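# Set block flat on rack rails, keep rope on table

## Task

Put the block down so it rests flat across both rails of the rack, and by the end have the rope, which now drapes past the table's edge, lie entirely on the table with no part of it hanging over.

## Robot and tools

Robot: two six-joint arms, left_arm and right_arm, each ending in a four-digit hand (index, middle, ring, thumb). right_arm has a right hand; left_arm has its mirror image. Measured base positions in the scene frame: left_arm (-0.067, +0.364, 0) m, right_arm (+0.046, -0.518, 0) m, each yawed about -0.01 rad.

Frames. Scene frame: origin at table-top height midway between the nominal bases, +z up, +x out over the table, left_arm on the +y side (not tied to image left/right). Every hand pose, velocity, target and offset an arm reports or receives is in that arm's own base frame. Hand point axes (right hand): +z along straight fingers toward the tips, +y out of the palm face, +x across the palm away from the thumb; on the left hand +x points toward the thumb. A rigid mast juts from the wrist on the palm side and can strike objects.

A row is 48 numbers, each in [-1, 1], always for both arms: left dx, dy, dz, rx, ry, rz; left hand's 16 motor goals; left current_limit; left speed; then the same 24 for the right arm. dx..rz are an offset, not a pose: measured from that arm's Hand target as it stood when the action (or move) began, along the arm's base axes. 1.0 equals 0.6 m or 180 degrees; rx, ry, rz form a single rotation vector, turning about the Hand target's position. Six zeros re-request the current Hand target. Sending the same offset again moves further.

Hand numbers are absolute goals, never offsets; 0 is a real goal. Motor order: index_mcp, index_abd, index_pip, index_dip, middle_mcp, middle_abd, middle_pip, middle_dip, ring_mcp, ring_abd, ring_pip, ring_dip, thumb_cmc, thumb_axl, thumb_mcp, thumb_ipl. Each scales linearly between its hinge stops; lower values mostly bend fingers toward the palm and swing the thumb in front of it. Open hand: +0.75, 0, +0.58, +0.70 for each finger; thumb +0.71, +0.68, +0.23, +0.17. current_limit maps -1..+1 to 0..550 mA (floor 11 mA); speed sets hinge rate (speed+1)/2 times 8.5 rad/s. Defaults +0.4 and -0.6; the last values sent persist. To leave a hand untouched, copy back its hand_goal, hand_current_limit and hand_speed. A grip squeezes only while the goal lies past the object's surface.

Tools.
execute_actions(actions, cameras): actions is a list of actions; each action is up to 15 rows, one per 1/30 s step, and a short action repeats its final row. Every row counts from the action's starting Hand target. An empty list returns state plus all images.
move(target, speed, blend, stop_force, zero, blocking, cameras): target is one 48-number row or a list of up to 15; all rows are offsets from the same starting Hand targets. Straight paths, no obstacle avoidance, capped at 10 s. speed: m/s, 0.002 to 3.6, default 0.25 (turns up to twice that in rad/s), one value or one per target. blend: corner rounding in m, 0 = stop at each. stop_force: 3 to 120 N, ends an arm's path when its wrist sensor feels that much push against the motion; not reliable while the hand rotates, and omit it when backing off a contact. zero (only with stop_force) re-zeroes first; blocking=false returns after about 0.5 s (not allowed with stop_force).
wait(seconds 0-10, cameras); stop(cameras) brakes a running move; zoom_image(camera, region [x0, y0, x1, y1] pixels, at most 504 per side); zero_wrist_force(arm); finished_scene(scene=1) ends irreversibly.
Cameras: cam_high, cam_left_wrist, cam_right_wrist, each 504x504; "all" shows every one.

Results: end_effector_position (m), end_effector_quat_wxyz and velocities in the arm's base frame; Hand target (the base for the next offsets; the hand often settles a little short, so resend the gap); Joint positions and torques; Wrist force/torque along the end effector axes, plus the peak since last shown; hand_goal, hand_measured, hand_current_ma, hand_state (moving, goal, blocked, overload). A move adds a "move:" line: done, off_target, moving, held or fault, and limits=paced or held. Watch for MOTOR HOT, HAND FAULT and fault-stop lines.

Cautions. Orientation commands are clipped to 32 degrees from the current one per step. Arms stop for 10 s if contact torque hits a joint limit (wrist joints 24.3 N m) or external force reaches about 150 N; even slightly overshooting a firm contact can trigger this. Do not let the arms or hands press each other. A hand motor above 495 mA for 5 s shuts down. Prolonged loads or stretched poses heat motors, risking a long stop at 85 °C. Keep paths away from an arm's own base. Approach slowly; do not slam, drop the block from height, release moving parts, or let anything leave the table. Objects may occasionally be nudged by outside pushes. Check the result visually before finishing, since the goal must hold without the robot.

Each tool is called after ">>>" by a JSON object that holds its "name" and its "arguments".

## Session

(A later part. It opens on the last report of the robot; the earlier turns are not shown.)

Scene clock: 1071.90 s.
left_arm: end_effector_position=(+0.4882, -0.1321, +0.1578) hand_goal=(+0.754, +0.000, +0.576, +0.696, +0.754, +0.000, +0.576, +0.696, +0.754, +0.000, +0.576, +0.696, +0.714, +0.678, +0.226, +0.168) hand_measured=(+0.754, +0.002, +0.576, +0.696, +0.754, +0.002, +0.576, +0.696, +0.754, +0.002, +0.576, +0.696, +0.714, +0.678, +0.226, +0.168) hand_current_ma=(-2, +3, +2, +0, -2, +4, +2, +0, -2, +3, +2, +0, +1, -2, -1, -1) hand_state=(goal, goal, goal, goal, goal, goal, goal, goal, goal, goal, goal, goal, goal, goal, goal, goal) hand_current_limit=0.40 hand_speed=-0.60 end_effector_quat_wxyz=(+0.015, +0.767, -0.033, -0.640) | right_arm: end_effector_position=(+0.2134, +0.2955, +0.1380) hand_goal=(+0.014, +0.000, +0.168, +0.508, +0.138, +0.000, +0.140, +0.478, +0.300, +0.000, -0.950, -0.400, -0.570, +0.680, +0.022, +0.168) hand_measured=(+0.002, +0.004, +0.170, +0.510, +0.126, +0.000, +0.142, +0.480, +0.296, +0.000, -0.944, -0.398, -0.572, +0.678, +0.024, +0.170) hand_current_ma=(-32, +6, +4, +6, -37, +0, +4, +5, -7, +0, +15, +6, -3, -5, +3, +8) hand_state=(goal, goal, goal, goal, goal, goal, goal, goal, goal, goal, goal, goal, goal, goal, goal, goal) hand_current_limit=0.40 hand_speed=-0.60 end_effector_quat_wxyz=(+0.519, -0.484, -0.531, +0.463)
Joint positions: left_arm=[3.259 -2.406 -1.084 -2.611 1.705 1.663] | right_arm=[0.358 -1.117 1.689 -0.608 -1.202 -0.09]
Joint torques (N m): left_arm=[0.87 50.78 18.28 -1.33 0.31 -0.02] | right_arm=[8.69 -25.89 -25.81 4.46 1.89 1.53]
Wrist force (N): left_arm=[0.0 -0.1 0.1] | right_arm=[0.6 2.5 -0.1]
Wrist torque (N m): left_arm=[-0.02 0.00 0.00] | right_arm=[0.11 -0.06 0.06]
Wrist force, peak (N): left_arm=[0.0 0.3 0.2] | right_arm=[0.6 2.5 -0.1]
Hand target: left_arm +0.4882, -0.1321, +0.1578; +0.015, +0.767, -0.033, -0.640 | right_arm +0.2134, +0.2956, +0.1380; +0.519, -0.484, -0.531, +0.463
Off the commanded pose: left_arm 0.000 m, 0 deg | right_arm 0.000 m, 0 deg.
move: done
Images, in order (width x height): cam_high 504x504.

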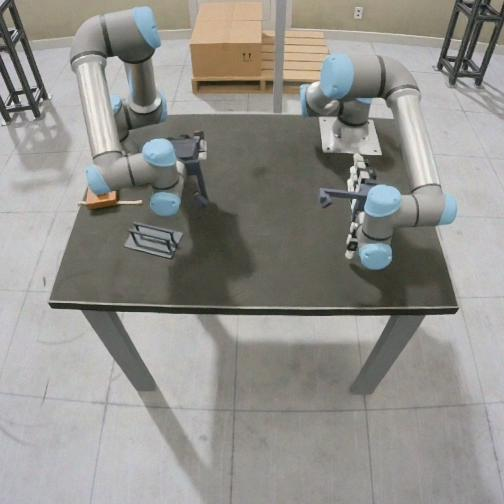

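>>> {"name": "move", "arguments": {"target": [0,0,0,0,0,0,0.754,0,0.576,0.696,0.754,0,0.576,0.696,0.754,0,0.576,0.696,0.714,0.678,0.226,0.168,0.4,-0.6,0.015,-0.236,-0.08,0,0,0,-0.233,0,0.2555,0.522,0.137,0,0.139,0.478,0.30,0,-0.95,-0.40,-0.57,0.68,0.0,0.168,0.4,-0.6], "speed": 0.15, "cameras": ["cam_high"]}}

>>> {"name": "zoom_image", "arguments": {"camera": "cam_high", "region": [100, 165, 170, 235]}}

>>> {"name": "move", "arguments": {"target": [0,0,0,0,0,0,0.754,0,0.576,0.696,0.754,0,0.576,0.696,0.754,0,0.576,0.696,0.714,0.678,0.226,0.168,0.4,-0.6,0,0,-0.0492,0,0,0,-0.233,0,0.2555,0.522,0.137,0,0.139,0.478,0.30,0,-0.95,-0.40,-0.57,0.68,0.0,0.168,0.4,-0.6], "speed": 0.02, "stop_force": 4, "cameras": ["cam_high","cam_right_wrist"]}}

>>> {"name": "zoom_image", "arguments": {"camera": "cam_high", "region": [100, 165, 170, 235]}}

Scene clock: 1131.17 s.
left_arm: end_effector_position=(+0.4882, -0.1321, +0.1578) hand_goal=(+0.754, +0.000, +0.576, +0.696, +0.754, +0.000, +0.576, +0.696, +0.754, +0.000, +0.576, +0.696, +0.714, +0.678, +0.226, +0.168) hand_measured=(+0.754, +0.002, +0.576, +0.696, +0.754, +0.002, +0.576, +0.696, +0.754, +0.002, +0.576, +0.696, +0.714, +0.678, +0.226, +0.168) hand_current_ma=(-2, +3, +2, +0, -2, +4, +2, +0, -2, +3, +2, +0, +1, -2, -1, -1) hand_state=(goal, goal, goal, goal, goal, goal, goal, goal, goal, goal, goal, goal, goal, goal, goal, goal) hand_current_limit=0.40 hand_speed=-0.60 end_effector_quat_wxyz=(+0.015, +0.767, -0.033, -0.640) | right_arm: end_effector_position=(+0.2224, +0.1541, +0.0901) hand_goal=(-0.232, +0.000, +0.256, +0.522, +0.138, +0.000, +0.140, +0.478, +0.300, +0.000, -0.950, -0.400, -0.570, +0.680, +0.000, +0.168) hand_measured=(-0.232, +0.004, +0.254, +0.520, +0.126, +0.000, +0.142, +0.480, +0.296, +0.000, -0.944, -0.398, -0.572, +0.678, +0.004, +0.170) hand_current_ma=(-1, +5, -5, -5, -36, +0, +4, +5, -7, +0, +15, +6, -2, -5, +15, +8) hand_state=(goal, goal, goal, goal, goal, goal, goal, goal, goal, goal, goal, goal, goal, goal, goal, goal) hand_current_limit=0.40 hand_speed=-0.60 end_effector_quat_wxyz=(+0.519, -0.484, -0.531, +0.463)
Joint positions: left_arm=[3.259 -2.406 -1.084 -2.611 1.705 1.663] | right_arm=[0.071 -1.16 1.912 -0.786 -1.489 -0.1]
Joint torques (N m): left_arm=[0.56 50.56 18.52 -1.2 0.45 0.04] | right_arm=[-11.04 -21.2 0.03 -0.89 -1.73 -1.74]
Wrist force (N): left_arm=[-0.1 0.1 0.2] | right_arm=[0.8 2.1 -0.6]
Wrist torque (N m): left_arm=[-0.01 0.01 -0.01] | right_arm=[0.11 -0.06 0.23]
Wrist force, peak (N): left_arm=[-0.2 -0.2 0.4] | right_arm=[0.2 2.6 -0.5]
Hand target: left_arm +0.4882, -0.1321, +0.1578; +0.015, +0.767, -0.033, -0.640 | right_arm +0.2224, +0.1540, +0.0900; +0.519, -0.484, -0.531, +0.463
Off the commanded pose: left_arm 0.000 m, 0 deg | right_arm 0.000 m, 0 deg.
move: done
Images, in order (width x height): cam_high 504x504.

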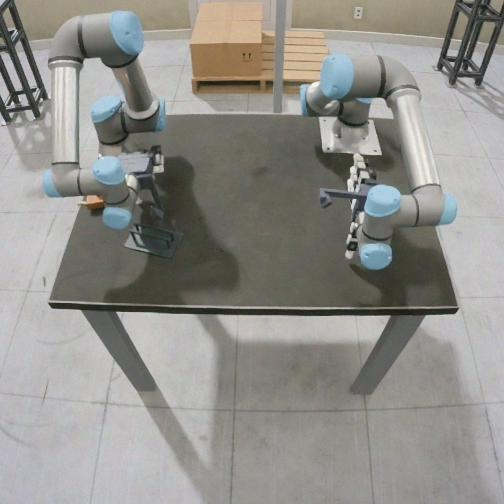

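Scaled by 7.200.

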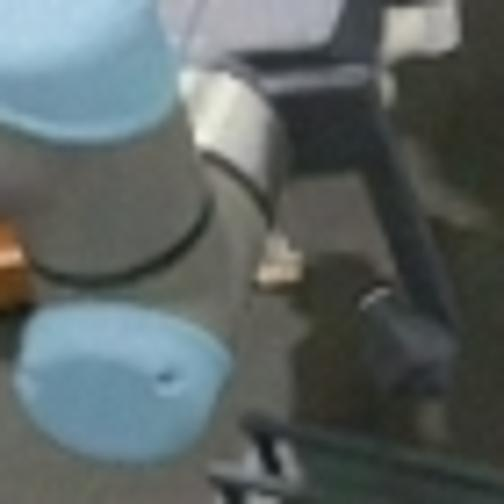

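Scene clock: 1133.60 s.
left_arm: end_effector_position=(+0.4882, -0.1321, +0.1578) hand_goal=(+0.754, +0.000, +0.576, +0.696, +0.754, +0.000, +0.576, +0.696, +0.754, +0.000, +0.576, +0.696, +0.714, +0.678, +0.226, +0.168) hand_measured=(+0.754, +0.002, +0.576, +0.696, +0.754, +0.002, +0.576, +0.696, +0.754, +0.002, +0.576, +0.696, +0.714, +0.678, +0.226, +0.168) hand_current_ma=(-2, +3, +2, +0, -2, +4, +2, +0, -2, +3, +2, +0, +1, -2, -1, -1) hand_state=(goal, goal, goal, goal, goal, goal, goal, goal, goal, goal, goal, goal, goal, goal, goal, goal) hand_current_limit=0.40 hand_speed=-0.60 end_effector_quat_wxyz=(+0.015, +0.767, -0.033, -0.640) | right_arm: end_effector_position=(+0.2224, +0.1540, +0.0605) hand_goal=(-0.232, +0.000, +0.256, +0.522, +0.138, +0.000, +0.140, +0.478, +0.300, +0.000, -0.950, -0.400, -0.570, +0.680, +0.000, +0.168) hand_measured=(-0.232, +0.004, +0.254, +0.520, +0.126, +0.000, +0.142, +0.480, +0.296, +0.000, -0.944, -0.398, -0.572, +0.678, +0.004, +0.170) hand_current_ma=(-1, +5, -5, -5, -36, +0, +4, +5, -7, +0, +15, +6, -2, -5, +15, +8) hand_state=(goal, goal, goal, goal, goal, goal, goal, goal, goal, goal, goal, goal, goal, goal, goal, goal) hand_current_limit=0.40 hand_speed=-0.60 end_effector_quat_wxyz=(+0.519, -0.484, -0.531, +0.463)
Joint positions: left_arm=[3.259 -2.406 -1.084 -2.611 1.705 1.663] | right_arm=[0.071 -1.108 1.932 -0.859 -1.489 -0.1]
Joint torques (N m): left_arm=[0.08 50.92 18.85 -1.26 0.38 -0.07] | right_arm=[-10.97 -21.66 0.82 -0.69 -1.78 -1.51]
Wrist force (N): left_arm=[0.1 0.0 0.4] | right_arm=[0.1 2.2 -0.3]
Wrist torque (N m): left_arm=[-0.03 0.00 0.01] | right_arm=[0.11 0.02 0.17]
Wrist force, peak (N): left_arm=[0.1 0.0 0.4] | right_arm=[0.1 2.5 -0.6]
Hand target: left_arm +0.4882, -0.1321, +0.1578; +0.015, +0.767, -0.033, -0.640 | right_arm +0.2224, +0.1540, +0.0605; +0.519, -0.484, -0.531, +0.463
Off the commanded pose: left_arm 0.000 m, 0 deg | right_arm 0.000 m, 0 deg.
move: done
Images, in order (width x height): cam_high 504x504, cam_right_wrist 504x504.

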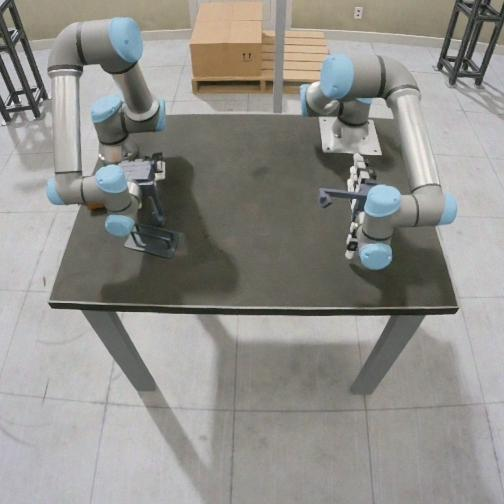

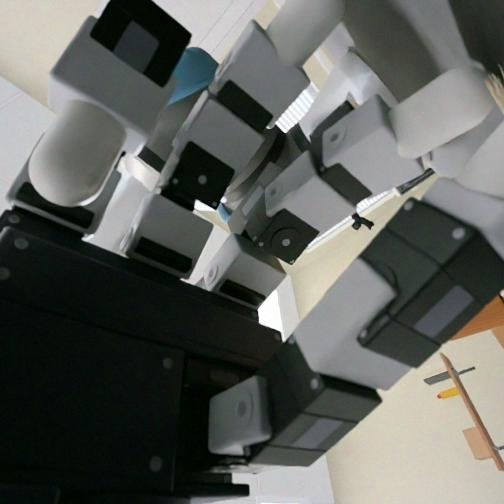

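Scaled by 7.200.

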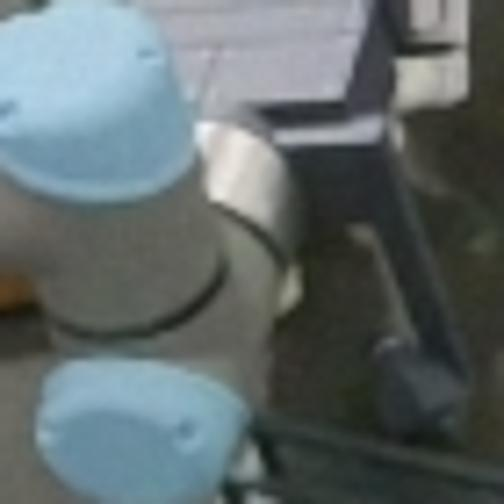

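>>> {"name": "move", "arguments": {"target": [0,0,0,0,0,0,0.754,0,0.576,0.696,0.754,0,0.576,0.696,0.754,0,0.576,0.696,0.714,0.678,0.226,0.168,0.4,-0.6,0,0,0,0,0,0,-0.589,0,0.3285,0.551,0.137,0,0.139,0.478,0.30,0,-0.95,-0.40,-0.57,0.68,-0.08,0.168,0.5,-0.9], "speed": 0.05, "cameras": ["cam_right_wrist"]}}

>>> {"name": "zoom_image", "arguments": {"camera": "cam_right_wrist", "region": [324, 20, 504, 200]}}

Scene clock: 1143.03 s.
left_arm: end_effector_position=(+0.4882, -0.1321, +0.1578) hand_goal=(+0.754, +0.000, +0.576, +0.696, +0.754, +0.000, +0.576, +0.696, +0.754, +0.000, +0.576, +0.696, +0.714, +0.678, +0.226, +0.168) hand_measured=(+0.754, +0.002, +0.576, +0.696, +0.754, +0.002, +0.576, +0.696, +0.754, +0.002, +0.576, +0.696, +0.714, +0.678, +0.226, +0.168) hand_current_ma=(-2, +3, +2, +0, -2, +4, +2, +0, -2, +3, +2, +0, +1, -2, -1, -1) hand_state=(goal, goal, goal, goal, goal, goal, goal, goal, goal, goal, goal, goal, goal, goal, goal, goal) hand_current_limit=0.40 hand_speed=-0.60 end_effector_quat_wxyz=(+0.015, +0.767, -0.033, -0.640) | right_arm: end_effector_position=(+0.2224, +0.1540, +0.0605) hand_goal=(-0.588, +0.000, +0.328, +0.552, +0.138, +0.000, +0.140, +0.478, +0.300, +0.000, -0.950, -0.400, -0.570, +0.680, -0.080, +0.168) hand_measured=(-0.404, +0.004, +0.354, +0.566, +0.126, +0.000, +0.142, +0.480, +0.296, +0.000, -0.944, -0.398, -0.572, +0.678, -0.066, +0.172) hand_current_ma=(+412, +5, +82, +38, -36, +0, +4, +5, -7, +0, +15, +6, -2, -3, +50, +15) hand_state=(moving, goal, blocked, goal, goal, goal, goal, goal, goal, goal, goal, goal, goal, goal, goal, goal) hand_current_limit=0.50 hand_speed=-0.90 end_effector_quat_wxyz=(+0.519, -0.484, -0.531, +0.463)
Joint positions: left_arm=[3.259 -2.406 -1.084 -2.611 1.705 1.663] | right_arm=[0.071 -1.108 1.932 -0.859 -1.489 -0.1]
Joint torques (N m): left_arm=[0.42 51.06 18.1 -1.2 0.38 -0.02] | right_arm=[-10.44 -21.05 -0.54 -0.4 -1.85 -1]
Wrist force (N): left_arm=[-0.1 0.0 0.2] | right_arm=[0.8 0.3 0.2]
Wrist torque (N m): left_arm=[-0.01 0.01 -0.01] | right_arm=[0.03 -0.04 0.22]
Wrist force, peak (N): left_arm=[-0.3 0.0 0.3] | right_arm=[0.4 2.5 -0.2]
Hand target: left_arm +0.4882, -0.1321, +0.1578; +0.015, +0.767, -0.033, -0.640 | right_arm +0.2224, +0.1540, +0.0605; +0.519, -0.484, -0.531, +0.463
Off the commanded pose: left_arm 0.000 m, 0 deg | right_arm 0.000 m, 0 deg.
move: done
Images, in order (width x height): cam_right_wrist 504x504.

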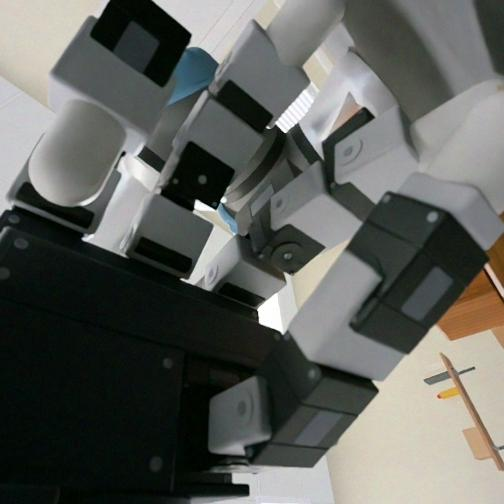

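Scaled by 2.800.

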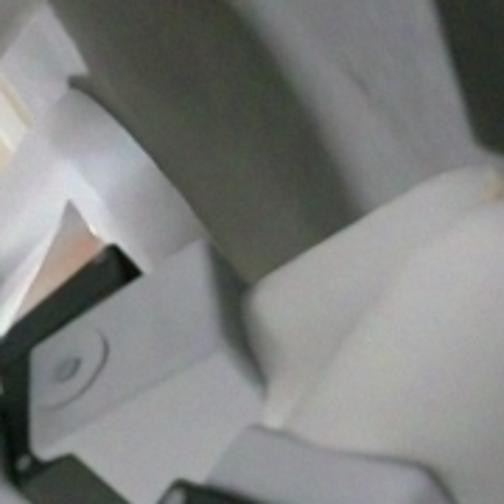

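>>> {"name": "move", "arguments": {"target": [0,0,0,0,0,0,0.754,0,0.576,0.696,0.754,0,0.576,0.696,0.754,0,0.576,0.696,0.714,0.678,0.226,0.168,0.4,-0.6,0,0.05,0,0,0,0,-0.589,0,0.3285,0.551,0.137,0,0.139,0.478,0.30,0,-0.95,-0.40,-0.57,0.68,-0.08,0.168,0.5,-0.9], "speed": 0.03, "cameras": ["cam_right_wrist","cam_high"]}}

>>> {"name": "zoom_image", "arguments": {"camera": "cam_right_wrist", "region": [324, 20, 504, 200]}}

>>> {"name": "zoom_image", "arguments": {"camera": "cam_high", "region": [70, 165, 170, 265]}}

Scene clock: 1172.00 s.
left_arm: end_effector_position=(+0.4882, -0.1321, +0.1578) hand_goal=(+0.754, +0.000, +0.576, +0.696, +0.754, +0.000, +0.576, +0.696, +0.754, +0.000, +0.576, +0.696, +0.714, +0.678, +0.226, +0.168) hand_measured=(+0.754, +0.002, +0.576, +0.696, +0.754, +0.002, +0.576, +0.696, +0.754, +0.002, +0.576, +0.696, +0.714, +0.678, +0.226, +0.168) hand_current_ma=(-2, +3, +2, +0, -2, +4, +2, +0, -2, +3, +2, +0, +1, -2, -1, -1) hand_state=(goal, goal, goal, goal, goal, goal, goal, goal, goal, goal, goal, goal, goal, goal, goal, goal) hand_current_limit=0.40 hand_speed=-0.60 end_effector_quat_wxyz=(+0.015, +0.767, -0.033, -0.640) | right_arm: end_effector_position=(+0.2224, +0.1839, +0.0605) hand_goal=(-0.588, +0.000, +0.328, +0.552, +0.138, +0.000, +0.140, +0.478, +0.300, +0.000, -0.950, -0.400, -0.570, +0.680, -0.080, +0.168) hand_measured=(-0.408, +0.018, +0.356, +0.568, +0.126, +0.000, +0.142, +0.480, +0.296, +0.000, -0.944, -0.398, -0.564, +0.682, -0.066, +0.174) hand_current_ma=(+412, +43, +86, +43, -36, +0, +4, +5, -7, +0, +15, +6, +15, +4, +56, +17) hand_state=(blocked, goal, blocked, goal, goal, goal, goal, goal, goal, goal, goal, goal, goal, goal, goal, goal) hand_current_limit=0.50 hand_speed=-0.90 end_effector_quat_wxyz=(+0.519, -0.484, -0.531, +0.463)
Joint positions: left_arm=[3.259 -2.406 -1.084 -2.611 1.705 1.663] | right_arm=[0.134 -1.088 1.898 -0.845 -1.426 -0.098]
Joint torques (N m): left_arm=[0.86 50.66 18.75 -1.26 0.54 -0.01] | right_arm=[10.38 -21.6 -24.4 4.25 2.02 1.24]
Wrist force (N): left_arm=[0.0 0.0 0.2] | right_arm=[-0.9 0.4 -0.4]
Wrist torque (N m): left_arm=[-0.02 0.02 0.00] | right_arm=[-0.01 0.04 0.11]
Wrist force, peak (N): left_arm=[-0.3 -0.3 0.2] | right_arm=[0.7 1.0 0.6]
Hand target: left_arm +0.4882, -0.1321, +0.1578; +0.015, +0.767, -0.033, -0.640 | right_arm +0.2224, +0.1840, +0.0605; +0.519, -0.484, -0.531, +0.463
Off the commanded pose: left_arm 0.000 m, 0 deg | right_arm 0.000 m, 0 deg.
move: done
Images, in order (width x height): cam_high 504x504, cam_right_wrist 504x504.

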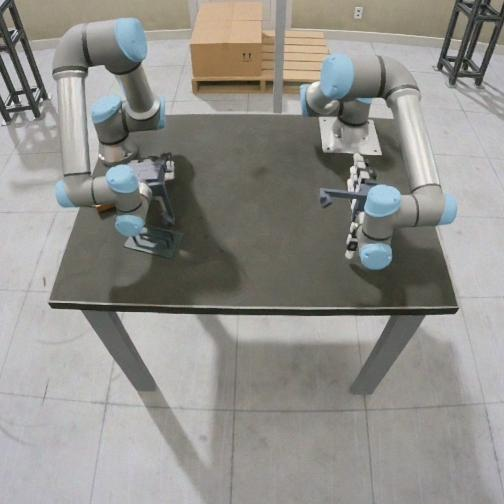

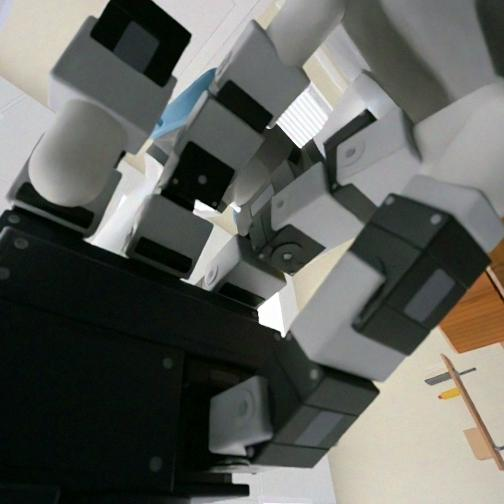

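Scaled by 2.800.

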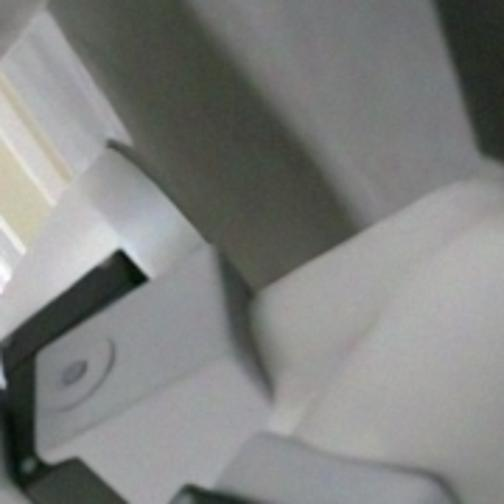

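Scaled by 5.040.

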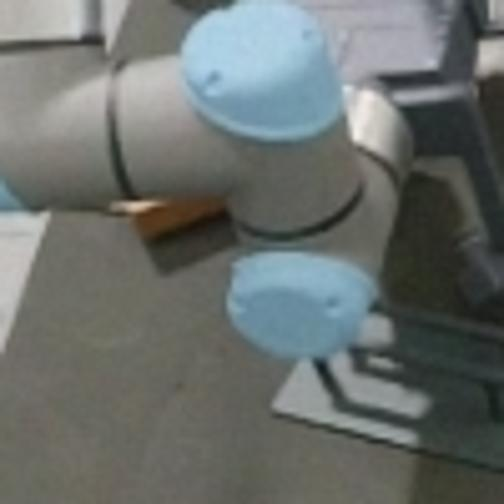

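>>> {"name": "move", "arguments": {"target": [0,0,0,0,0,0,0.754,0,0.576,0.696,0.754,0,0.576,0.696,0.754,0,0.576,0.696,0.714,0.678,0.226,0.168,0.4,-0.6,-0.025,0.13,0,0,0,0,-0.589,0,0.3285,0.551,0.137,0,0.139,0.478,0.30,0,-0.95,-0.40,-0.57,0.68,-0.08,0.168,0.5,-0.9], "speed": 0.03, "cameras": ["cam_right_wrist","cam_high"]}}

>>> {"name": "zoom_image", "arguments": {"camera": "cam_high", "region": [70, 165, 170, 265]}}

Scene clock: 1190.03 s.
left_arm: end_effector_position=(+0.4882, -0.1321, +0.1578) hand_goal=(+0.754, +0.000, +0.576, +0.696, +0.754, +0.000, +0.576, +0.696, +0.754, +0.000, +0.576, +0.696, +0.714, +0.678, +0.226, +0.168) hand_measured=(+0.754, +0.002, +0.576, +0.696, +0.754, +0.002, +0.576, +0.696, +0.754, +0.002, +0.576, +0.696, +0.714, +0.678, +0.226, +0.168) hand_current_ma=(-2, +3, +2, +0, -2, +4, +2, +0, -2, +3, +2, +0, +1, -2, -1, -1) hand_state=(goal, goal, goal, goal, goal, goal, goal, goal, goal, goal, goal, goal, goal, goal, goal, goal) hand_current_limit=0.40 hand_speed=-0.60 end_effector_quat_wxyz=(+0.015, +0.767, -0.033, -0.640) | right_arm: end_effector_position=(+0.2074, +0.2619, +0.0605) hand_goal=(-0.588, +0.000, +0.328, +0.552, +0.138, +0.000, +0.140, +0.478, +0.300, +0.000, -0.950, -0.400, -0.570, +0.680, -0.080, +0.168) hand_measured=(-0.410, +0.010, +0.358, +0.570, +0.126, +0.000, +0.142, +0.480, +0.296, +0.000, -0.944, -0.398, -0.568, +0.682, -0.064, +0.174) hand_current_ma=(+413, +24, +94, +50, -36, +0, +4, +5, -7, +0, +15, +6, +4, +4, +57, +17) hand_state=(blocked, goal, blocked, goal, goal, goal, goal, goal, goal, goal, goal, goal, goal, goal, goal, goal) hand_current_limit=0.50 hand_speed=-0.90 end_effector_quat_wxyz=(+0.519, -0.484, -0.531, +0.463)
Joint positions: left_arm=[3.259 -2.406 -1.084 -2.611 1.705 1.663] | right_arm=[0.299 -1.047 1.826 -0.815 -1.261 -0.092]
Joint torques (N m): left_arm=[0.7 51.12 18.57 -1.26 0.46 -0.08] | right_arm=[12.52 -24.66 -24.77 4.45 2.1 1.38]
Wrist force (N): left_arm=[-0.1 0.0 0.1] | right_arm=[0.5 1.9 -0.2]
Wrist torque (N m): left_arm=[0.00 0.01 -0.01] | right_arm=[0.07 -0.05 0.05]
Wrist force, peak (N): left_arm=[-0.2 0.1 0.4] | right_arm=[0.6 2.3 -0.1]
Hand target: left_arm +0.4882, -0.1321, +0.1578; +0.015, +0.767, -0.033, -0.640 | right_arm +0.2074, +0.2620, +0.0605; +0.519, -0.484, -0.531, +0.463
Off the commanded pose: left_arm 0.000 m, 0 deg | right_arm 0.000 m, 0 deg.
move: done
Images, in order (width x height): cam_high 504x504, cam_right_wrist 504x504.

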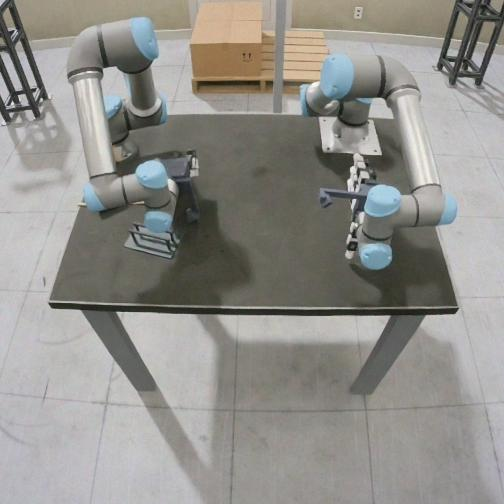

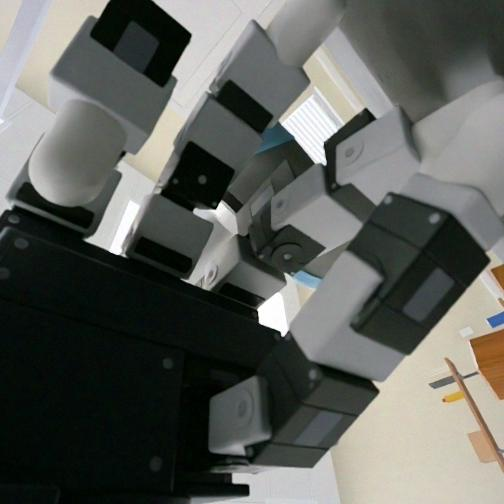

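Scaled by 5.040.

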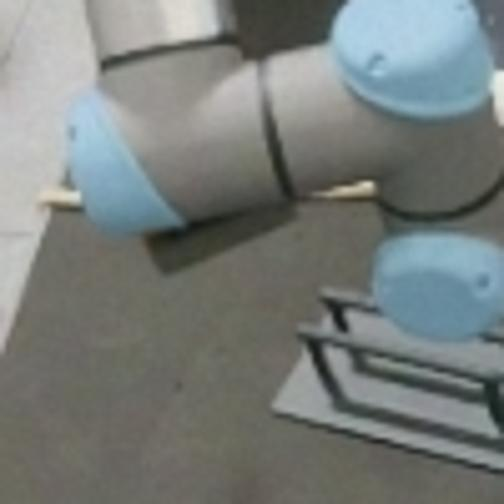

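>>> {"name": "move", "arguments": {"target": [[0,0,0,0,0,0,0.754,0,0.576,0.696,0.754,0,0.576,0.696,0.754,0,0.576,0.696,0.714,0.678,0.226,0.168,0.4,-0.6,0,0,0.08,0,0,0,-0.205,0,0.212,0.478,0.137,0,0.139,0.478,0.30,0,-0.95,-0.40,-0.57,0.68,0.045,0.168,0.4,-0.6],[0,0,0,0,0,0,0.754,0,0.576,0.696,0.754,0,0.576,0.696,0.754,0,0.576,0.696,0.714,0.678,0.226,0.168,0.4,-0.6,0.0093,-0.1777,0.07,0,0,0,-0.205,0,0.212,0.478,0.137,0,0.139,0.478,0.30,0,-0.95,-0.40,-0.57,0.68,0.045,0.168,0.4,-0.6]], "speed": 0.15, "cameras": ["cam_high"]}}

>>> {"name": "zoom_image", "arguments": {"camera": "cam_high", "region": [100, 165, 170, 235]}}

Scene clock: 1249.20 s.
left_arm: end_effector_position=(+0.4882, -0.1321, +0.1578) hand_goal=(+0.754, +0.000, +0.576, +0.696, +0.754, +0.000, +0.576, +0.696, +0.754, +0.000, +0.576, +0.696, +0.714, +0.678, +0.226, +0.168) hand_measured=(+0.754, +0.002, +0.576, +0.696, +0.754, +0.002, +0.576, +0.696, +0.754, +0.002, +0.576, +0.696, +0.714, +0.678, +0.226, +0.168) hand_current_ma=(-2, +3, +2, +0, -2, +4, +2, +0, -2, +3, +2, +0, +1, -2, -1, -1) hand_state=(goal, goal, goal, goal, goal, goal, goal, goal, goal, goal, goal, goal, goal, goal, goal, goal) hand_current_limit=0.40 hand_speed=-0.60 end_effector_quat_wxyz=(+0.015, +0.767, -0.033, -0.640) | right_arm: end_effector_position=(+0.2130, +0.1555, +0.1025) hand_goal=(-0.204, +0.000, +0.212, +0.478, +0.138, +0.000, +0.140, +0.478, +0.300, +0.000, -0.950, -0.400, -0.570, +0.680, +0.046, +0.168) hand_measured=(-0.212, +0.004, +0.214, +0.480, +0.126, +0.000, +0.142, +0.480, +0.296, +0.000, -0.944, -0.398, -0.572, +0.680, +0.046, +0.170) hand_current_ma=(-19, +6, +5, +6, -36, +0, +4, +5, -7, +0, +15, +6, -3, +2, -2, +8) hand_state=(goal, goal, goal, goal, goal, goal, goal, goal, goal, goal, goal, goal, goal, goal, goal, goal) hand_current_limit=0.40 hand_speed=-0.60 end_effector_quat_wxyz=(+0.519, -0.484, -0.531, +0.463)
Joint positions: left_arm=[3.259 -2.406 -1.084 -2.611 1.705 1.663] | right_arm=[0.075 -1.197 1.927 -0.764 -1.485 -0.1]
Joint torques (N m): left_arm=[0.53 50.84 18.91 -1.25 0.45 -0.12] | right_arm=[-11.05 -36.16 -0.75 -0.49 -1.68 -1.59]
Wrist force (N): left_arm=[0.0 -0.1 -0.1] | right_arm=[0.4 2.2 -0.3]
Wrist torque (N m): left_arm=[-0.01 0.00 0.00] | right_arm=[0.10 -0.02 0.19]
Wrist force, peak (N): left_arm=[-0.2 -0.3 0.2] | right_arm=[0.3 3.0 -0.5]
Hand target: left_arm +0.4882, -0.1321, +0.1578; +0.015, +0.767, -0.033, -0.640 | right_arm +0.2130, +0.1554, +0.1025; +0.519, -0.484, -0.531, +0.463
Off the commanded pose: left_arm 0.000 m, 0 deg | right_arm 0.000 m, 0 deg.
move: done
Images, in order (width x height): cam_high 504x504.

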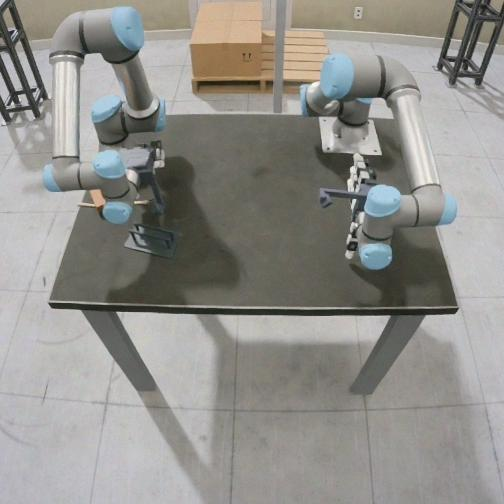

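Scaled by 7.200.

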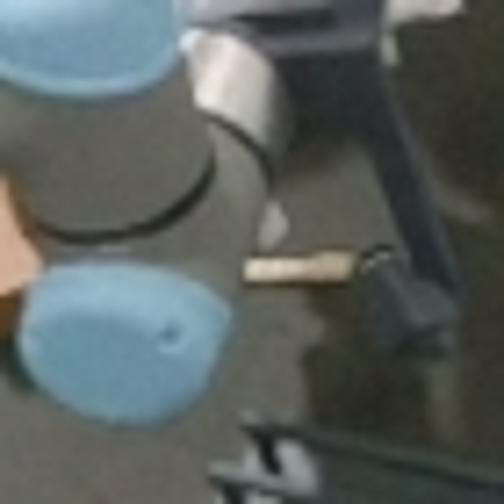

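>>> {"name": "zoom_image", "arguments": {"camera": "cam_high", "region": [60, 165, 160, 265]}}

Scaled by 5.040.

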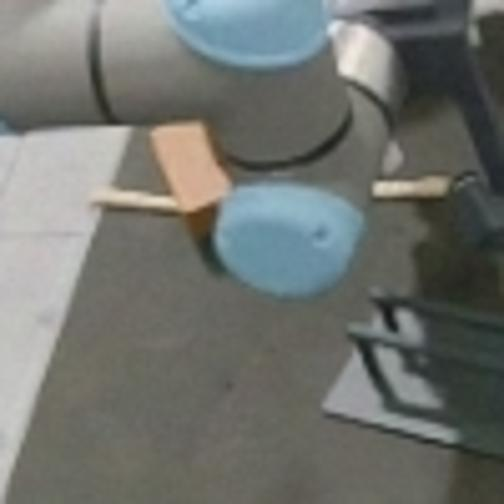

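>>> {"name": "move", "arguments": {"target": [0,0,0,0,0,0,0.754,0,0.576,0.696,0.754,0,0.576,0.696,0.754,0,0.576,0.696,0.714,0.678,0.226,0.168,0.4,-0.6,0,0.0167,-0.07,0,0,0,-0.205,0,0.212,0.478,0.137,0,0.139,0.478,0.30,0,-0.95,-0.40,-0.57,0.68,0.045,0.168,0.4,-0.6], "speed": 0.025, "stop_force": 4, "cameras": ["cam_high","cam_right_wrist"]}}

>>> {"name": "zoom_image", "arguments": {"camera": "cam_high", "region": [100, 165, 170, 235]}}

Scene clock: 1273.50 s.
left_arm: end_effector_position=(+0.4882, -0.1321, +0.1578) hand_goal=(+0.754, +0.000, +0.576, +0.696, +0.754, +0.000, +0.576, +0.696, +0.754, +0.000, +0.576, +0.696, +0.714, +0.678, +0.226, +0.168) hand_measured=(+0.754, +0.002, +0.576, +0.696, +0.754, +0.002, +0.576, +0.696, +0.754, +0.002, +0.576, +0.696, +0.714, +0.678, +0.226, +0.168) hand_current_ma=(-2, +3, +2, +0, -2, +4, +2, +0, -2, +3, +2, +0, +1, -2, -1, -1) hand_state=(goal, goal, goal, goal, goal, goal, goal, goal, goal, goal, goal, goal, goal, goal, goal, goal) hand_current_limit=0.40 hand_speed=-0.60 end_effector_quat_wxyz=(+0.015, +0.767, -0.033, -0.640) | right_arm: end_effector_position=(+0.2130, +0.1654, +0.0605) hand_goal=(-0.204, +0.000, +0.212, +0.478, +0.138, +0.000, +0.140, +0.478, +0.300, +0.000, -0.950, -0.400, -0.570, +0.680, +0.046, +0.168) hand_measured=(-0.212, +0.004, +0.214, +0.480, +0.126, +0.000, +0.142, +0.480, +0.296, +0.000, -0.944, -0.398, -0.572, +0.680, +0.046, +0.170) hand_current_ma=(-19, +6, +5, +6, -36, +0, +4, +5, -7, +0, +15, +6, -3, +2, -2, +8) hand_state=(goal, goal, goal, goal, goal, goal, goal, goal, goal, goal, goal, goal, goal, goal, goal, goal) hand_current_limit=0.40 hand_speed=-0.60 end_effector_quat_wxyz=(+0.519, -0.484, -0.531, +0.463)
Joint positions: left_arm=[3.259 -2.406 -1.084 -2.611 1.705 1.663] | right_arm=[0.097 -1.116 1.946 -0.865 -1.463 -0.099]
Joint torques (N m): left_arm=[0.48 51.2 18.5 -1.27 0.43 -0.12] | right_arm=[11.22 -20.65 0.6 -0.55 1.89 1.31]
Wrist force (N): left_arm=[-0.1 -0.1 0.2] | right_arm=[0.4 2.4 -0.3]
Wrist torque (N m): left_arm=[-0.04 0.02 -0.01] | right_arm=[0.14 -0.02 0.05]
Wrist force, peak (N): left_arm=[0.0 0.2 0.4] | right_arm=[0.5 2.5 -0.3]
Hand target: left_arm +0.4882, -0.1321, +0.1578; +0.015, +0.767, -0.033, -0.640 | right_arm +0.2130, +0.1654, +0.0605; +0.519, -0.484, -0.531, +0.463
Off the commanded pose: left_arm 0.000 m, 0 deg | right_arm 0.000 m, 0 deg.
move: done
Images, in order (width x height): cam_high 504x504, cam_right_wrist 504x504.

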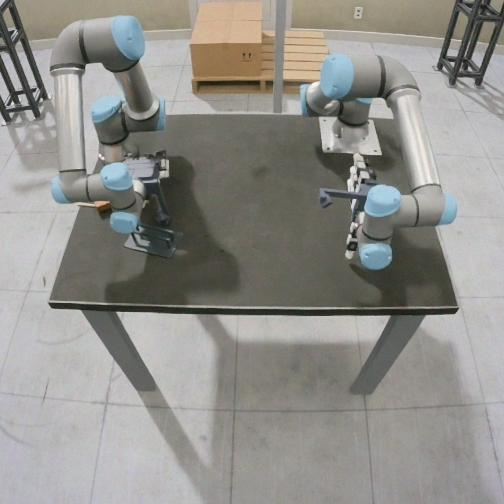

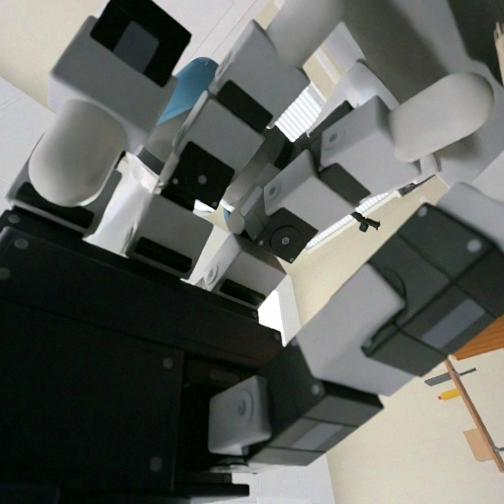

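Scaled by 7.200.

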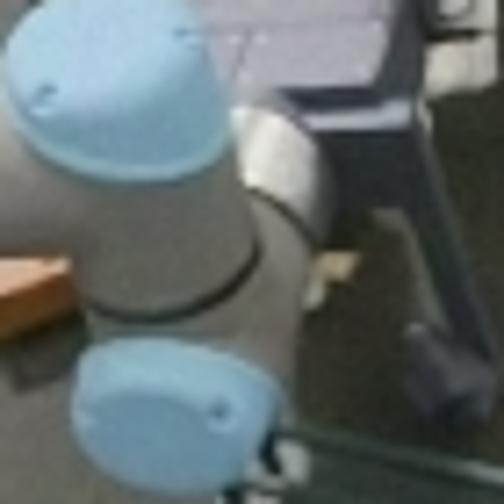

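>>> {"name": "move", "arguments": {"target": [[0,0,0,0,0,0,0.754,0,0.576,0.696,0.754,0,0.576,0.696,0.754,0,0.576,0.696,0.714,0.678,0.226,0.168,0.4,-0.6,0,0,0,0,0,0,-0.36,0,0.33,0.55,0.137,0,0.139,0.478,0.30,0,-0.95,-0.40,-0.57,0.68,0.045,0.168,0.5,-0.85],[0,0,0,0,0,0,0.754,0,0.576,0.696,0.754,0,0.576,0.696,0.754,0,0.576,0.696,0.714,0.678,0.226,0.168,0.4,-0.6,0,0,0,0,0,0,-0.70,0,0.47,0.62,0.137,0,0.139,0.478,0.30,0,-0.95,-0.40,-0.57,0.68,0.035,0.168,0.5,-0.85]], "speed": 0.05, "cameras": ["cam_right_wrist"]}}

>>> {"name": "zoom_image", "arguments": {"camera": "cam_right_wrist", "region": [324, 20, 504, 200]}}

Scene clock: 1290.73 s.
left_arm: end_effector_position=(+0.4882, -0.1321, +0.1578) hand_goal=(+0.754, +0.000, +0.576, +0.696, +0.754, +0.000, +0.576, +0.696, +0.754, +0.000, +0.576, +0.696, +0.714, +0.678, +0.226, +0.168) hand_measured=(+0.754, +0.002, +0.576, +0.696, +0.754, +0.002, +0.576, +0.696, +0.754, +0.002, +0.576, +0.696, +0.714, +0.678, +0.226, +0.168) hand_current_ma=(-2, +3, +2, +0, -2, +4, +2, +0, -2, +3, +2, +0, +1, -2, -1, -1) hand_state=(goal, goal, goal, goal, goal, goal, goal, goal, goal, goal, goal, goal, goal, goal, goal, goal) hand_current_limit=0.40 hand_speed=-0.60 end_effector_quat_wxyz=(+0.015, +0.767, -0.033, -0.640) | right_arm: end_effector_position=(+0.2130, +0.1654, +0.0605) hand_goal=(-0.700, +0.000, +0.470, +0.620, +0.138, +0.000, +0.140, +0.478, +0.300, +0.000, -0.950, -0.400, -0.570, +0.680, +0.036, +0.168) hand_measured=(-0.484, +0.004, +0.484, +0.624, +0.126, +0.000, +0.142, +0.480, +0.296, +0.000, -0.944, -0.398, -0.572, +0.680, +0.040, +0.170) hand_current_ma=(+412, +6, +41, +9, -36, +0, +4, +5, -7, +0, +15, +6, -3, +2, +13, +8) hand_state=(blocked, goal, goal, goal, goal, goal, goal, goal, goal, goal, goal, goal, goal, goal, goal, goal) hand_current_limit=0.50 hand_speed=-0.85 end_effector_quat_wxyz=(+0.519, -0.484, -0.531, +0.463)
Joint positions: left_arm=[3.259 -2.406 -1.084 -2.611 1.705 1.663] | right_arm=[0.097 -1.116 1.946 -0.865 -1.463 -0.099]
Joint torques (N m): left_arm=[0.63 50.64 18.4 -1.17 0.48 -0.09] | right_arm=[10.75 -21.21 -0.74 -0.61 2.01 -0.33]
Wrist force (N): left_arm=[-0.1 0.1 0.1] | right_arm=[0.9 -20.5 3.6]
Wrist torque (N m): left_arm=[0.01 0.02 -0.02] | right_arm=[-0.79 0.04 0.38]
Wrist force, peak (N): left_arm=[0.0 -0.2 0.4] | right_arm=[0.6 -20.7 3.7]
Hand target: left_arm +0.4882, -0.1321, +0.1578; +0.015, +0.767, -0.033, -0.640 | right_arm +0.2130, +0.1654, +0.0605; +0.519, -0.484, -0.531, +0.463
Off the commanded pose: left_arm 0.000 m, 0 deg | right_arm 0.000 m, 0 deg.
move: done
Images, in order (width x height): cam_right_wrist 504x504.

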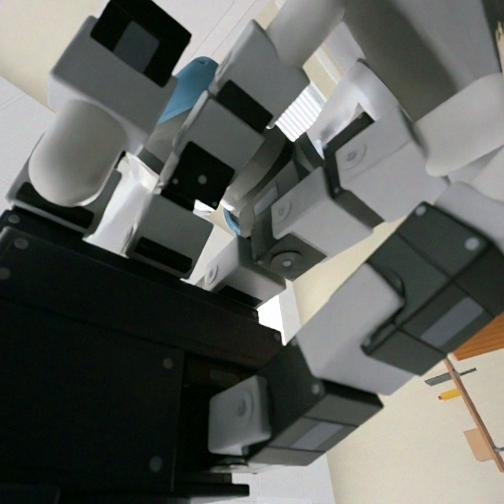

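Scaled by 2.800.

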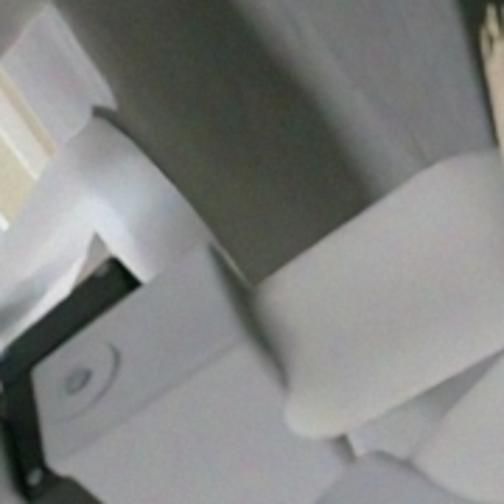

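>>> {"name": "move", "arguments": {"target": [0,0,0,0,0,0,0.754,0,0.576,0.696,0.754,0,0.576,0.696,0.754,0,0.576,0.696,0.714,0.678,0.226,0.168,0.4,-0.6,0,0,0,0,0,0,-0.72,0,0.40,0.58,0.137,0,0.139,0.478,0.30,0,-0.95,-0.40,-0.57,0.68,0.035,0.168,0.5,-0.85], "speed": 0.05, "cameras": ["cam_right_wrist"]}}

>>> {"name": "zoom_image", "arguments": {"camera": "cam_right_wrist", "region": [324, 20, 504, 200]}}

Scene clock: 1326.63 s.
left_arm: end_effector_position=(+0.4882, -0.1321, +0.1578) hand_goal=(+0.754, +0.000, +0.576, +0.696, +0.754, +0.000, +0.576, +0.696, +0.754, +0.000, +0.576, +0.696, +0.714, +0.678, +0.226, +0.168) hand_measured=(+0.754, +0.002, +0.576, +0.696, +0.754, +0.002, +0.576, +0.696, +0.754, +0.002, +0.576, +0.696, +0.714, +0.678, +0.226, +0.168) hand_current_ma=(-2, +3, +2, +0, -2, +4, +2, +0, -2, +3, +2, +0, +1, -2, -1, -1) hand_state=(goal, goal, goal, goal, goal, goal, goal, goal, goal, goal, goal, goal, goal, goal, goal, goal) hand_current_limit=0.40 hand_speed=-0.60 end_effector_quat_wxyz=(+0.015, +0.767, -0.033, -0.640) | right_arm: end_effector_position=(+0.2130, +0.1654, +0.0605) hand_goal=(-0.720, +0.000, +0.400, +0.580, +0.138, +0.000, +0.140, +0.478, +0.300, +0.000, -0.950, -0.400, -0.570, +0.680, +0.036, +0.168) hand_measured=(-0.484, +0.004, +0.480, +0.614, +0.126, +0.000, +0.142, +0.480, +0.296, +0.000, -0.944, -0.398, -0.572, +0.680, +0.040, +0.170) hand_current_ma=(+413, +6, +307, +111, -36, +0, +4, +5, -7, +0, +15, +6, -3, +2, +13, +8) hand_state=(blocked, goal, blocked, blocked, goal, goal, goal, goal, goal, goal, goal, goal, goal, goal, goal, goal) hand_current_limit=0.50 hand_speed=-0.85 end_effector_quat_wxyz=(+0.519, -0.484, -0.531, +0.463)
Joint positions: left_arm=[3.259 -2.406 -1.084 -2.611 1.705 1.663] | right_arm=[0.097 -1.116 1.946 -0.865 -1.463 -0.099]
Joint torques (N m): left_arm=[0.24 51.07 18.63 -1.27 0.48 -0.11] | right_arm=[4.45 -21.76 -21.99 -0.7 1.75 -2]
Wrist force (N): left_arm=[0.1 0.0 0.3] | right_arm=[0.4 -18.5 5.3]
Wrist torque (N m): left_arm=[-0.03 0.00 0.01] | right_arm=[-0.58 0.15 0.31]
Wrist force, peak (N): left_arm=[-0.3 -0.1 0.3] | right_arm=[0.7 -21.1 4.0]
Hand target: left_arm +0.4882, -0.1321, +0.1578; +0.015, +0.767, -0.033, -0.640 | right_arm +0.2130, +0.1654, +0.0605; +0.519, -0.484, -0.531, +0.463
Off the commanded pose: left_arm 0.000 m, 0 deg | right_arm 0.000 m, 0 deg.
move: done
Images, in order (width x height): cam_right_wrist 504x504.

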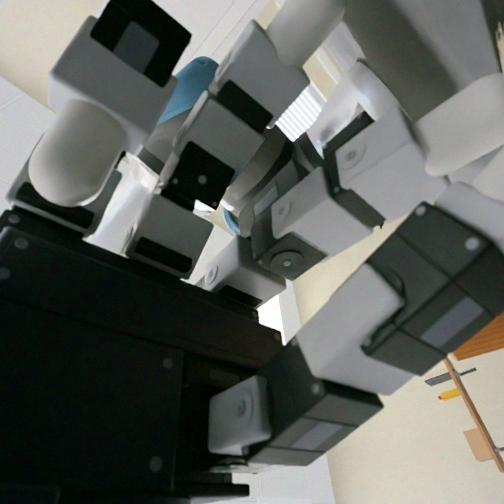

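Scaled by 2.800.

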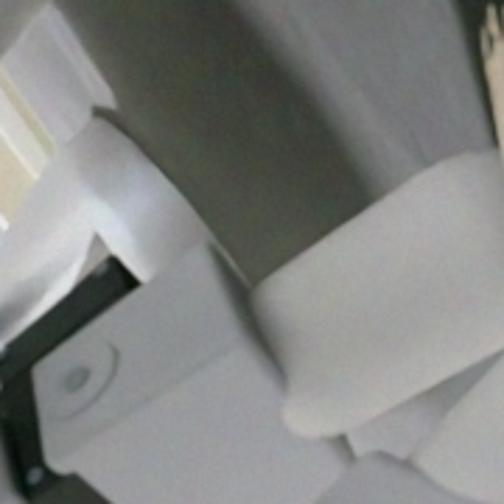

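>>> {"name": "move", "arguments": {"target": [0,0,0,0,0,0,0.754,0,0.576,0.696,0.754,0,0.576,0.696,0.754,0,0.576,0.696,0.714,0.678,0.226,0.168,0.4,-0.6,0,0,0.003,0,0,0,-0.72,0,0.40,0.58,0.137,0,0.139,0.478,0.30,0,-0.95,-0.40,-0.57,0.68,0.035,0.168,0.5,-0.85], "speed": 0.02, "cameras": ["cam_right_wrist"]}}

>>> {"name": "zoom_image", "arguments": {"camera": "cam_right_wrist", "region": [324, 20, 504, 200]}}

Scene clock: 1336.40 s.
left_arm: end_effector_position=(+0.4882, -0.1321, +0.1578) hand_goal=(+0.754, +0.000, +0.576, +0.696, +0.754, +0.000, +0.576, +0.696, +0.754, +0.000, +0.576, +0.696, +0.714, +0.678, +0.226, +0.168) hand_measured=(+0.754, +0.002, +0.576, +0.696, +0.754, +0.002, +0.576, +0.696, +0.754, +0.002, +0.576, +0.696, +0.714, +0.678, +0.226, +0.168) hand_current_ma=(-2, +3, +2, +0, -2, +4, +2, +0, -2, +3, +2, +0, +1, -2, -1, -1) hand_state=(goal, goal, goal, goal, goal, goal, goal, goal, goal, goal, goal, goal, goal, goal, goal, goal) hand_current_limit=0.40 hand_speed=-0.60 end_effector_quat_wxyz=(+0.015, +0.767, -0.033, -0.640) | right_arm: end_effector_position=(+0.2130, +0.1654, +0.0622) hand_goal=(-0.720, +0.000, +0.400, +0.580, +0.138, +0.000, +0.140, +0.478, +0.300, +0.000, -0.950, -0.400, -0.570, +0.680, +0.036, +0.168) hand_measured=(-0.580, +0.006, +0.432, +0.598, +0.126, +0.000, +0.142, +0.480, +0.296, +0.000, -0.944, -0.398, -0.576, +0.680, +0.060, +0.178) hand_current_ma=(+413, +13, +104, +49, -36, +0, +4, +5, -7, +0, +15, +6, -14, +2, +98, +39) hand_state=(blocked, goal, blocked, goal, goal, goal, goal, goal, goal, goal, goal, goal, goal, goal, blocked, goal) hand_current_limit=0.50 hand_speed=-0.85 end_effector_quat_wxyz=(+0.519, -0.484, -0.531, +0.463)
Joint positions: left_arm=[3.259 -2.406 -1.084 -2.611 1.705 1.663] | right_arm=[0.097 -1.119 1.945 -0.86 -1.463 -0.099]
Joint torques (N m): left_arm=[0.12 51.27 18.6 -1.34 0.49 -0.12] | right_arm=[1.19 -38.04 -24.73 4.54 1.79 -0.36]
Wrist force (N): left_arm=[0.0 -0.1 0.0] | right_arm=[0.4 2.2 -0.4]
Wrist torque (N m): left_arm=[-0.01 0.00 0.00] | right_arm=[0.14 0.00 0.05]
Wrist force, peak (N): left_arm=[0.2 -0.2 0.3] | right_arm=[0.8 -19.0 5.5]
Hand target: left_arm +0.4882, -0.1321, +0.1578; +0.015, +0.767, -0.033, -0.640 | right_arm +0.2130, +0.1654, +0.0623; +0.519, -0.484, -0.531, +0.463
Off the commanded pose: left_arm 0.000 m, 0 deg | right_arm 0.000 m, 0 deg.
move: done
Images, in order (width x height): cam_right_wrist 504x504.

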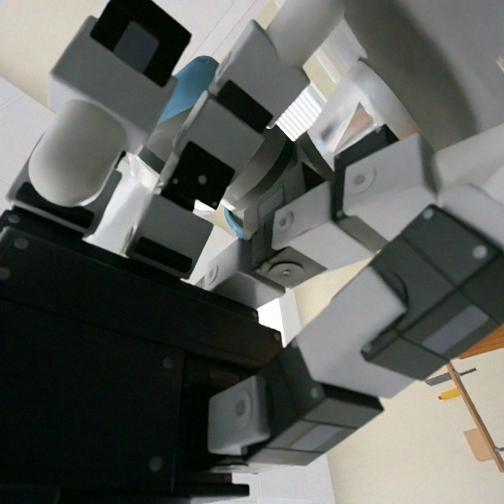

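Scaled by 2.800.

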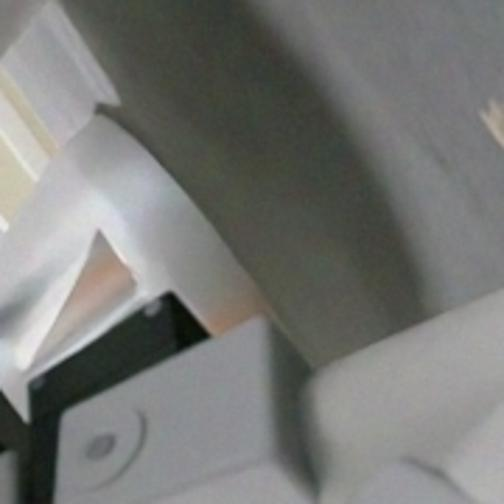

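>>> {"name": "move", "arguments": {"target": [[0,0,0,0,0,0,0.754,0,0.576,0.696,0.754,0,0.576,0.696,0.754,0,0.576,0.696,0.714,0.678,0.226,0.168,0.4,-0.6,0,0,0,0,0,0,-0.315,0,0.226,0.507,0.137,0,0.139,0.478,0.30,0,-0.95,-0.40,-0.57,0.68,0.0,0.168,0.5,-0.85],[0,0,0,0,0,0,0.754,0,0.576,0.696,0.754,0,0.576,0.696,0.754,0,0.576,0.696,0.714,0.678,0.226,0.168,0.4,-0.6,0,0,-0.005,0,0,0,-0.315,0,0.226,0.507,0.137,0,0.139,0.478,0.30,0,-0.95,-0.40,-0.57,0.68,0.0,0.168,0.5,-0.85],[0,0,0,0,0,0,0.754,0,0.576,0.696,0.754,0,0.576,0.696,0.754,0,0.576,0.696,0.714,0.678,0.226,0.168,0.4,-0.6,0,0,-0.005,0,0,0,-0.603,0,0.328,0.551,0.137,0,0.139,0.478,0.30,0,-0.95,-0.40,-0.57,0.68,-0.02,0.168,0.5,-0.85]], "speed": 0.03, "cameras": ["cam_right_wrist","cam_high"]}}

>>> {"name": "zoom_image", "arguments": {"camera": "cam_right_wrist", "region": [324, 20, 504, 200]}}

>>> {"name": "zoom_image", "arguments": {"camera": "cam_high", "region": [100, 165, 170, 235]}}

Scene clock: 1472.83 s.
left_arm: end_effector_position=(+0.4882, -0.1321, +0.1578) hand_goal=(+0.754, +0.000, +0.576, +0.696, +0.754, +0.000, +0.576, +0.696, +0.754, +0.000, +0.576, +0.696, +0.714, +0.678, +0.226, +0.168) hand_measured=(+0.754, +0.002, +0.576, +0.696, +0.754, +0.002, +0.576, +0.696, +0.754, +0.002, +0.576, +0.696, +0.714, +0.678, +0.226, +0.168) hand_current_ma=(-2, +3, +2, +0, -2, +4, +2, +0, -2, +3, +2, +0, +1, -2, -1, -1) hand_state=(goal, goal, goal, goal, goal, goal, goal, goal, goal, goal, goal, goal, goal, goal, goal, goal) hand_current_limit=0.40 hand_speed=-0.60 end_effector_quat_wxyz=(+0.015, +0.767, -0.033, -0.640) | right_arm: end_effector_position=(+0.2130, +0.1654, +0.0593) hand_goal=(-0.602, +0.000, +0.328, +0.552, +0.138, +0.000, +0.140, +0.478, +0.300, +0.000, -0.950, -0.400, -0.570, +0.680, -0.020, +0.168) hand_measured=(-0.434, -0.002, +0.348, +0.560, +0.126, +0.000, +0.142, +0.480, +0.296, +0.000, -0.944, -0.398, -0.572, +0.680, -0.004, +0.176) hand_current_ma=(+412, -5, +62, +21, -36, +0, +4, +5, -7, +0, +15, +6, -5, +0, +63, +24) hand_state=(blocked, goal, blocked, goal, goal, goal, goal, goal, goal, goal, goal, goal, goal, goal, goal, goal) hand_current_limit=0.50 hand_speed=-0.85 end_effector_quat_wxyz=(+0.519, -0.484, -0.531, +0.463)
Joint positions: left_arm=[3.259 -2.406 -1.084 -2.611 1.705 1.663] | right_arm=[0.097 -1.114 1.947 -0.867 -1.463 -0.099]
Joint torques (N m): left_arm=[0.37 50.23 18.22 -1.33 0.56 -0.05] | right_arm=[-9.98 -19.84 0.71 -1.16 1.58 1.25]
Wrist force (N): left_arm=[0.0 -0.1 0.2] | right_arm=[1.1 -1.9 0.8]
Wrist torque (N m): left_arm=[-0.03 0.00 0.00] | right_arm=[-0.03 -0.04 0.10]
Wrist force, peak (N): left_arm=[0.1 -0.1 0.5] | right_arm=[0.9 -3.5 -2.7]
Hand target: left_arm +0.4882, -0.1321, +0.1578; +0.015, +0.767, -0.033, -0.640 | right_arm +0.2130, +0.1654, +0.0593; +0.519, -0.484, -0.531, +0.463
Off the commanded pose: left_arm 0.000 m, 0 deg | right_arm 0.000 m, 0 deg.
move: done
Images, in order (width x height): cam_high 504x504, cam_right_wrist 504x504.

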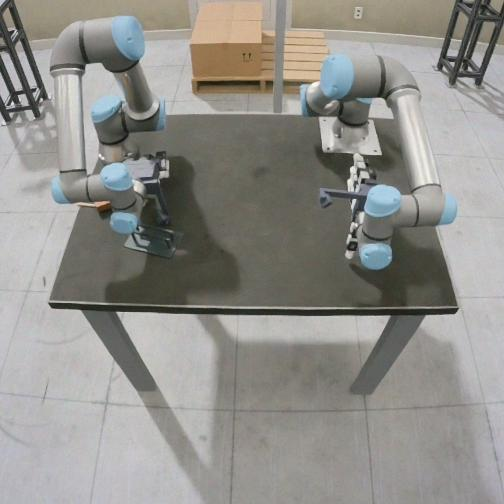

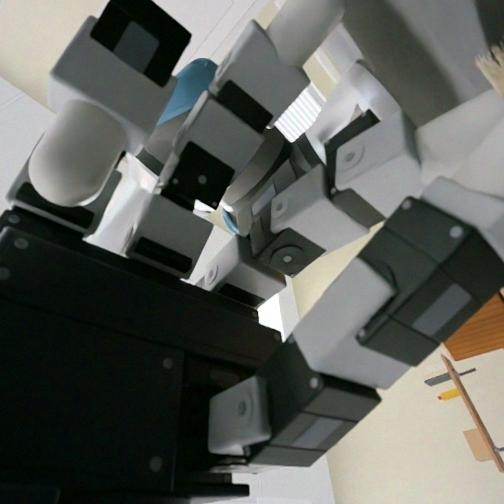

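Scaled by 2.800.

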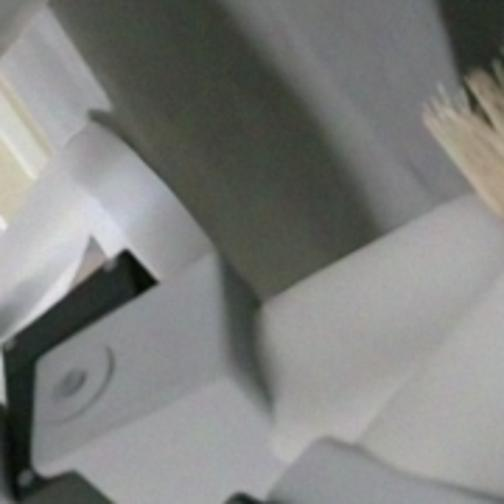

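Scaled by 7.200.

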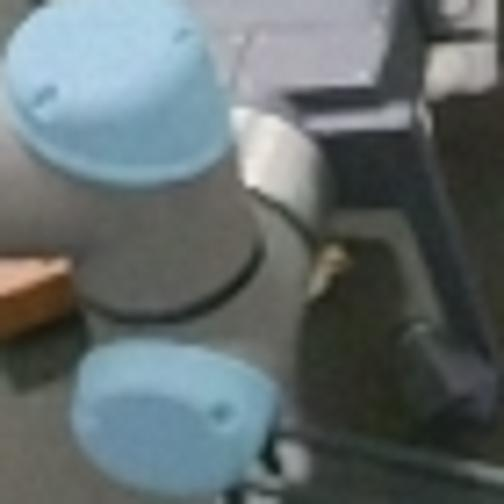

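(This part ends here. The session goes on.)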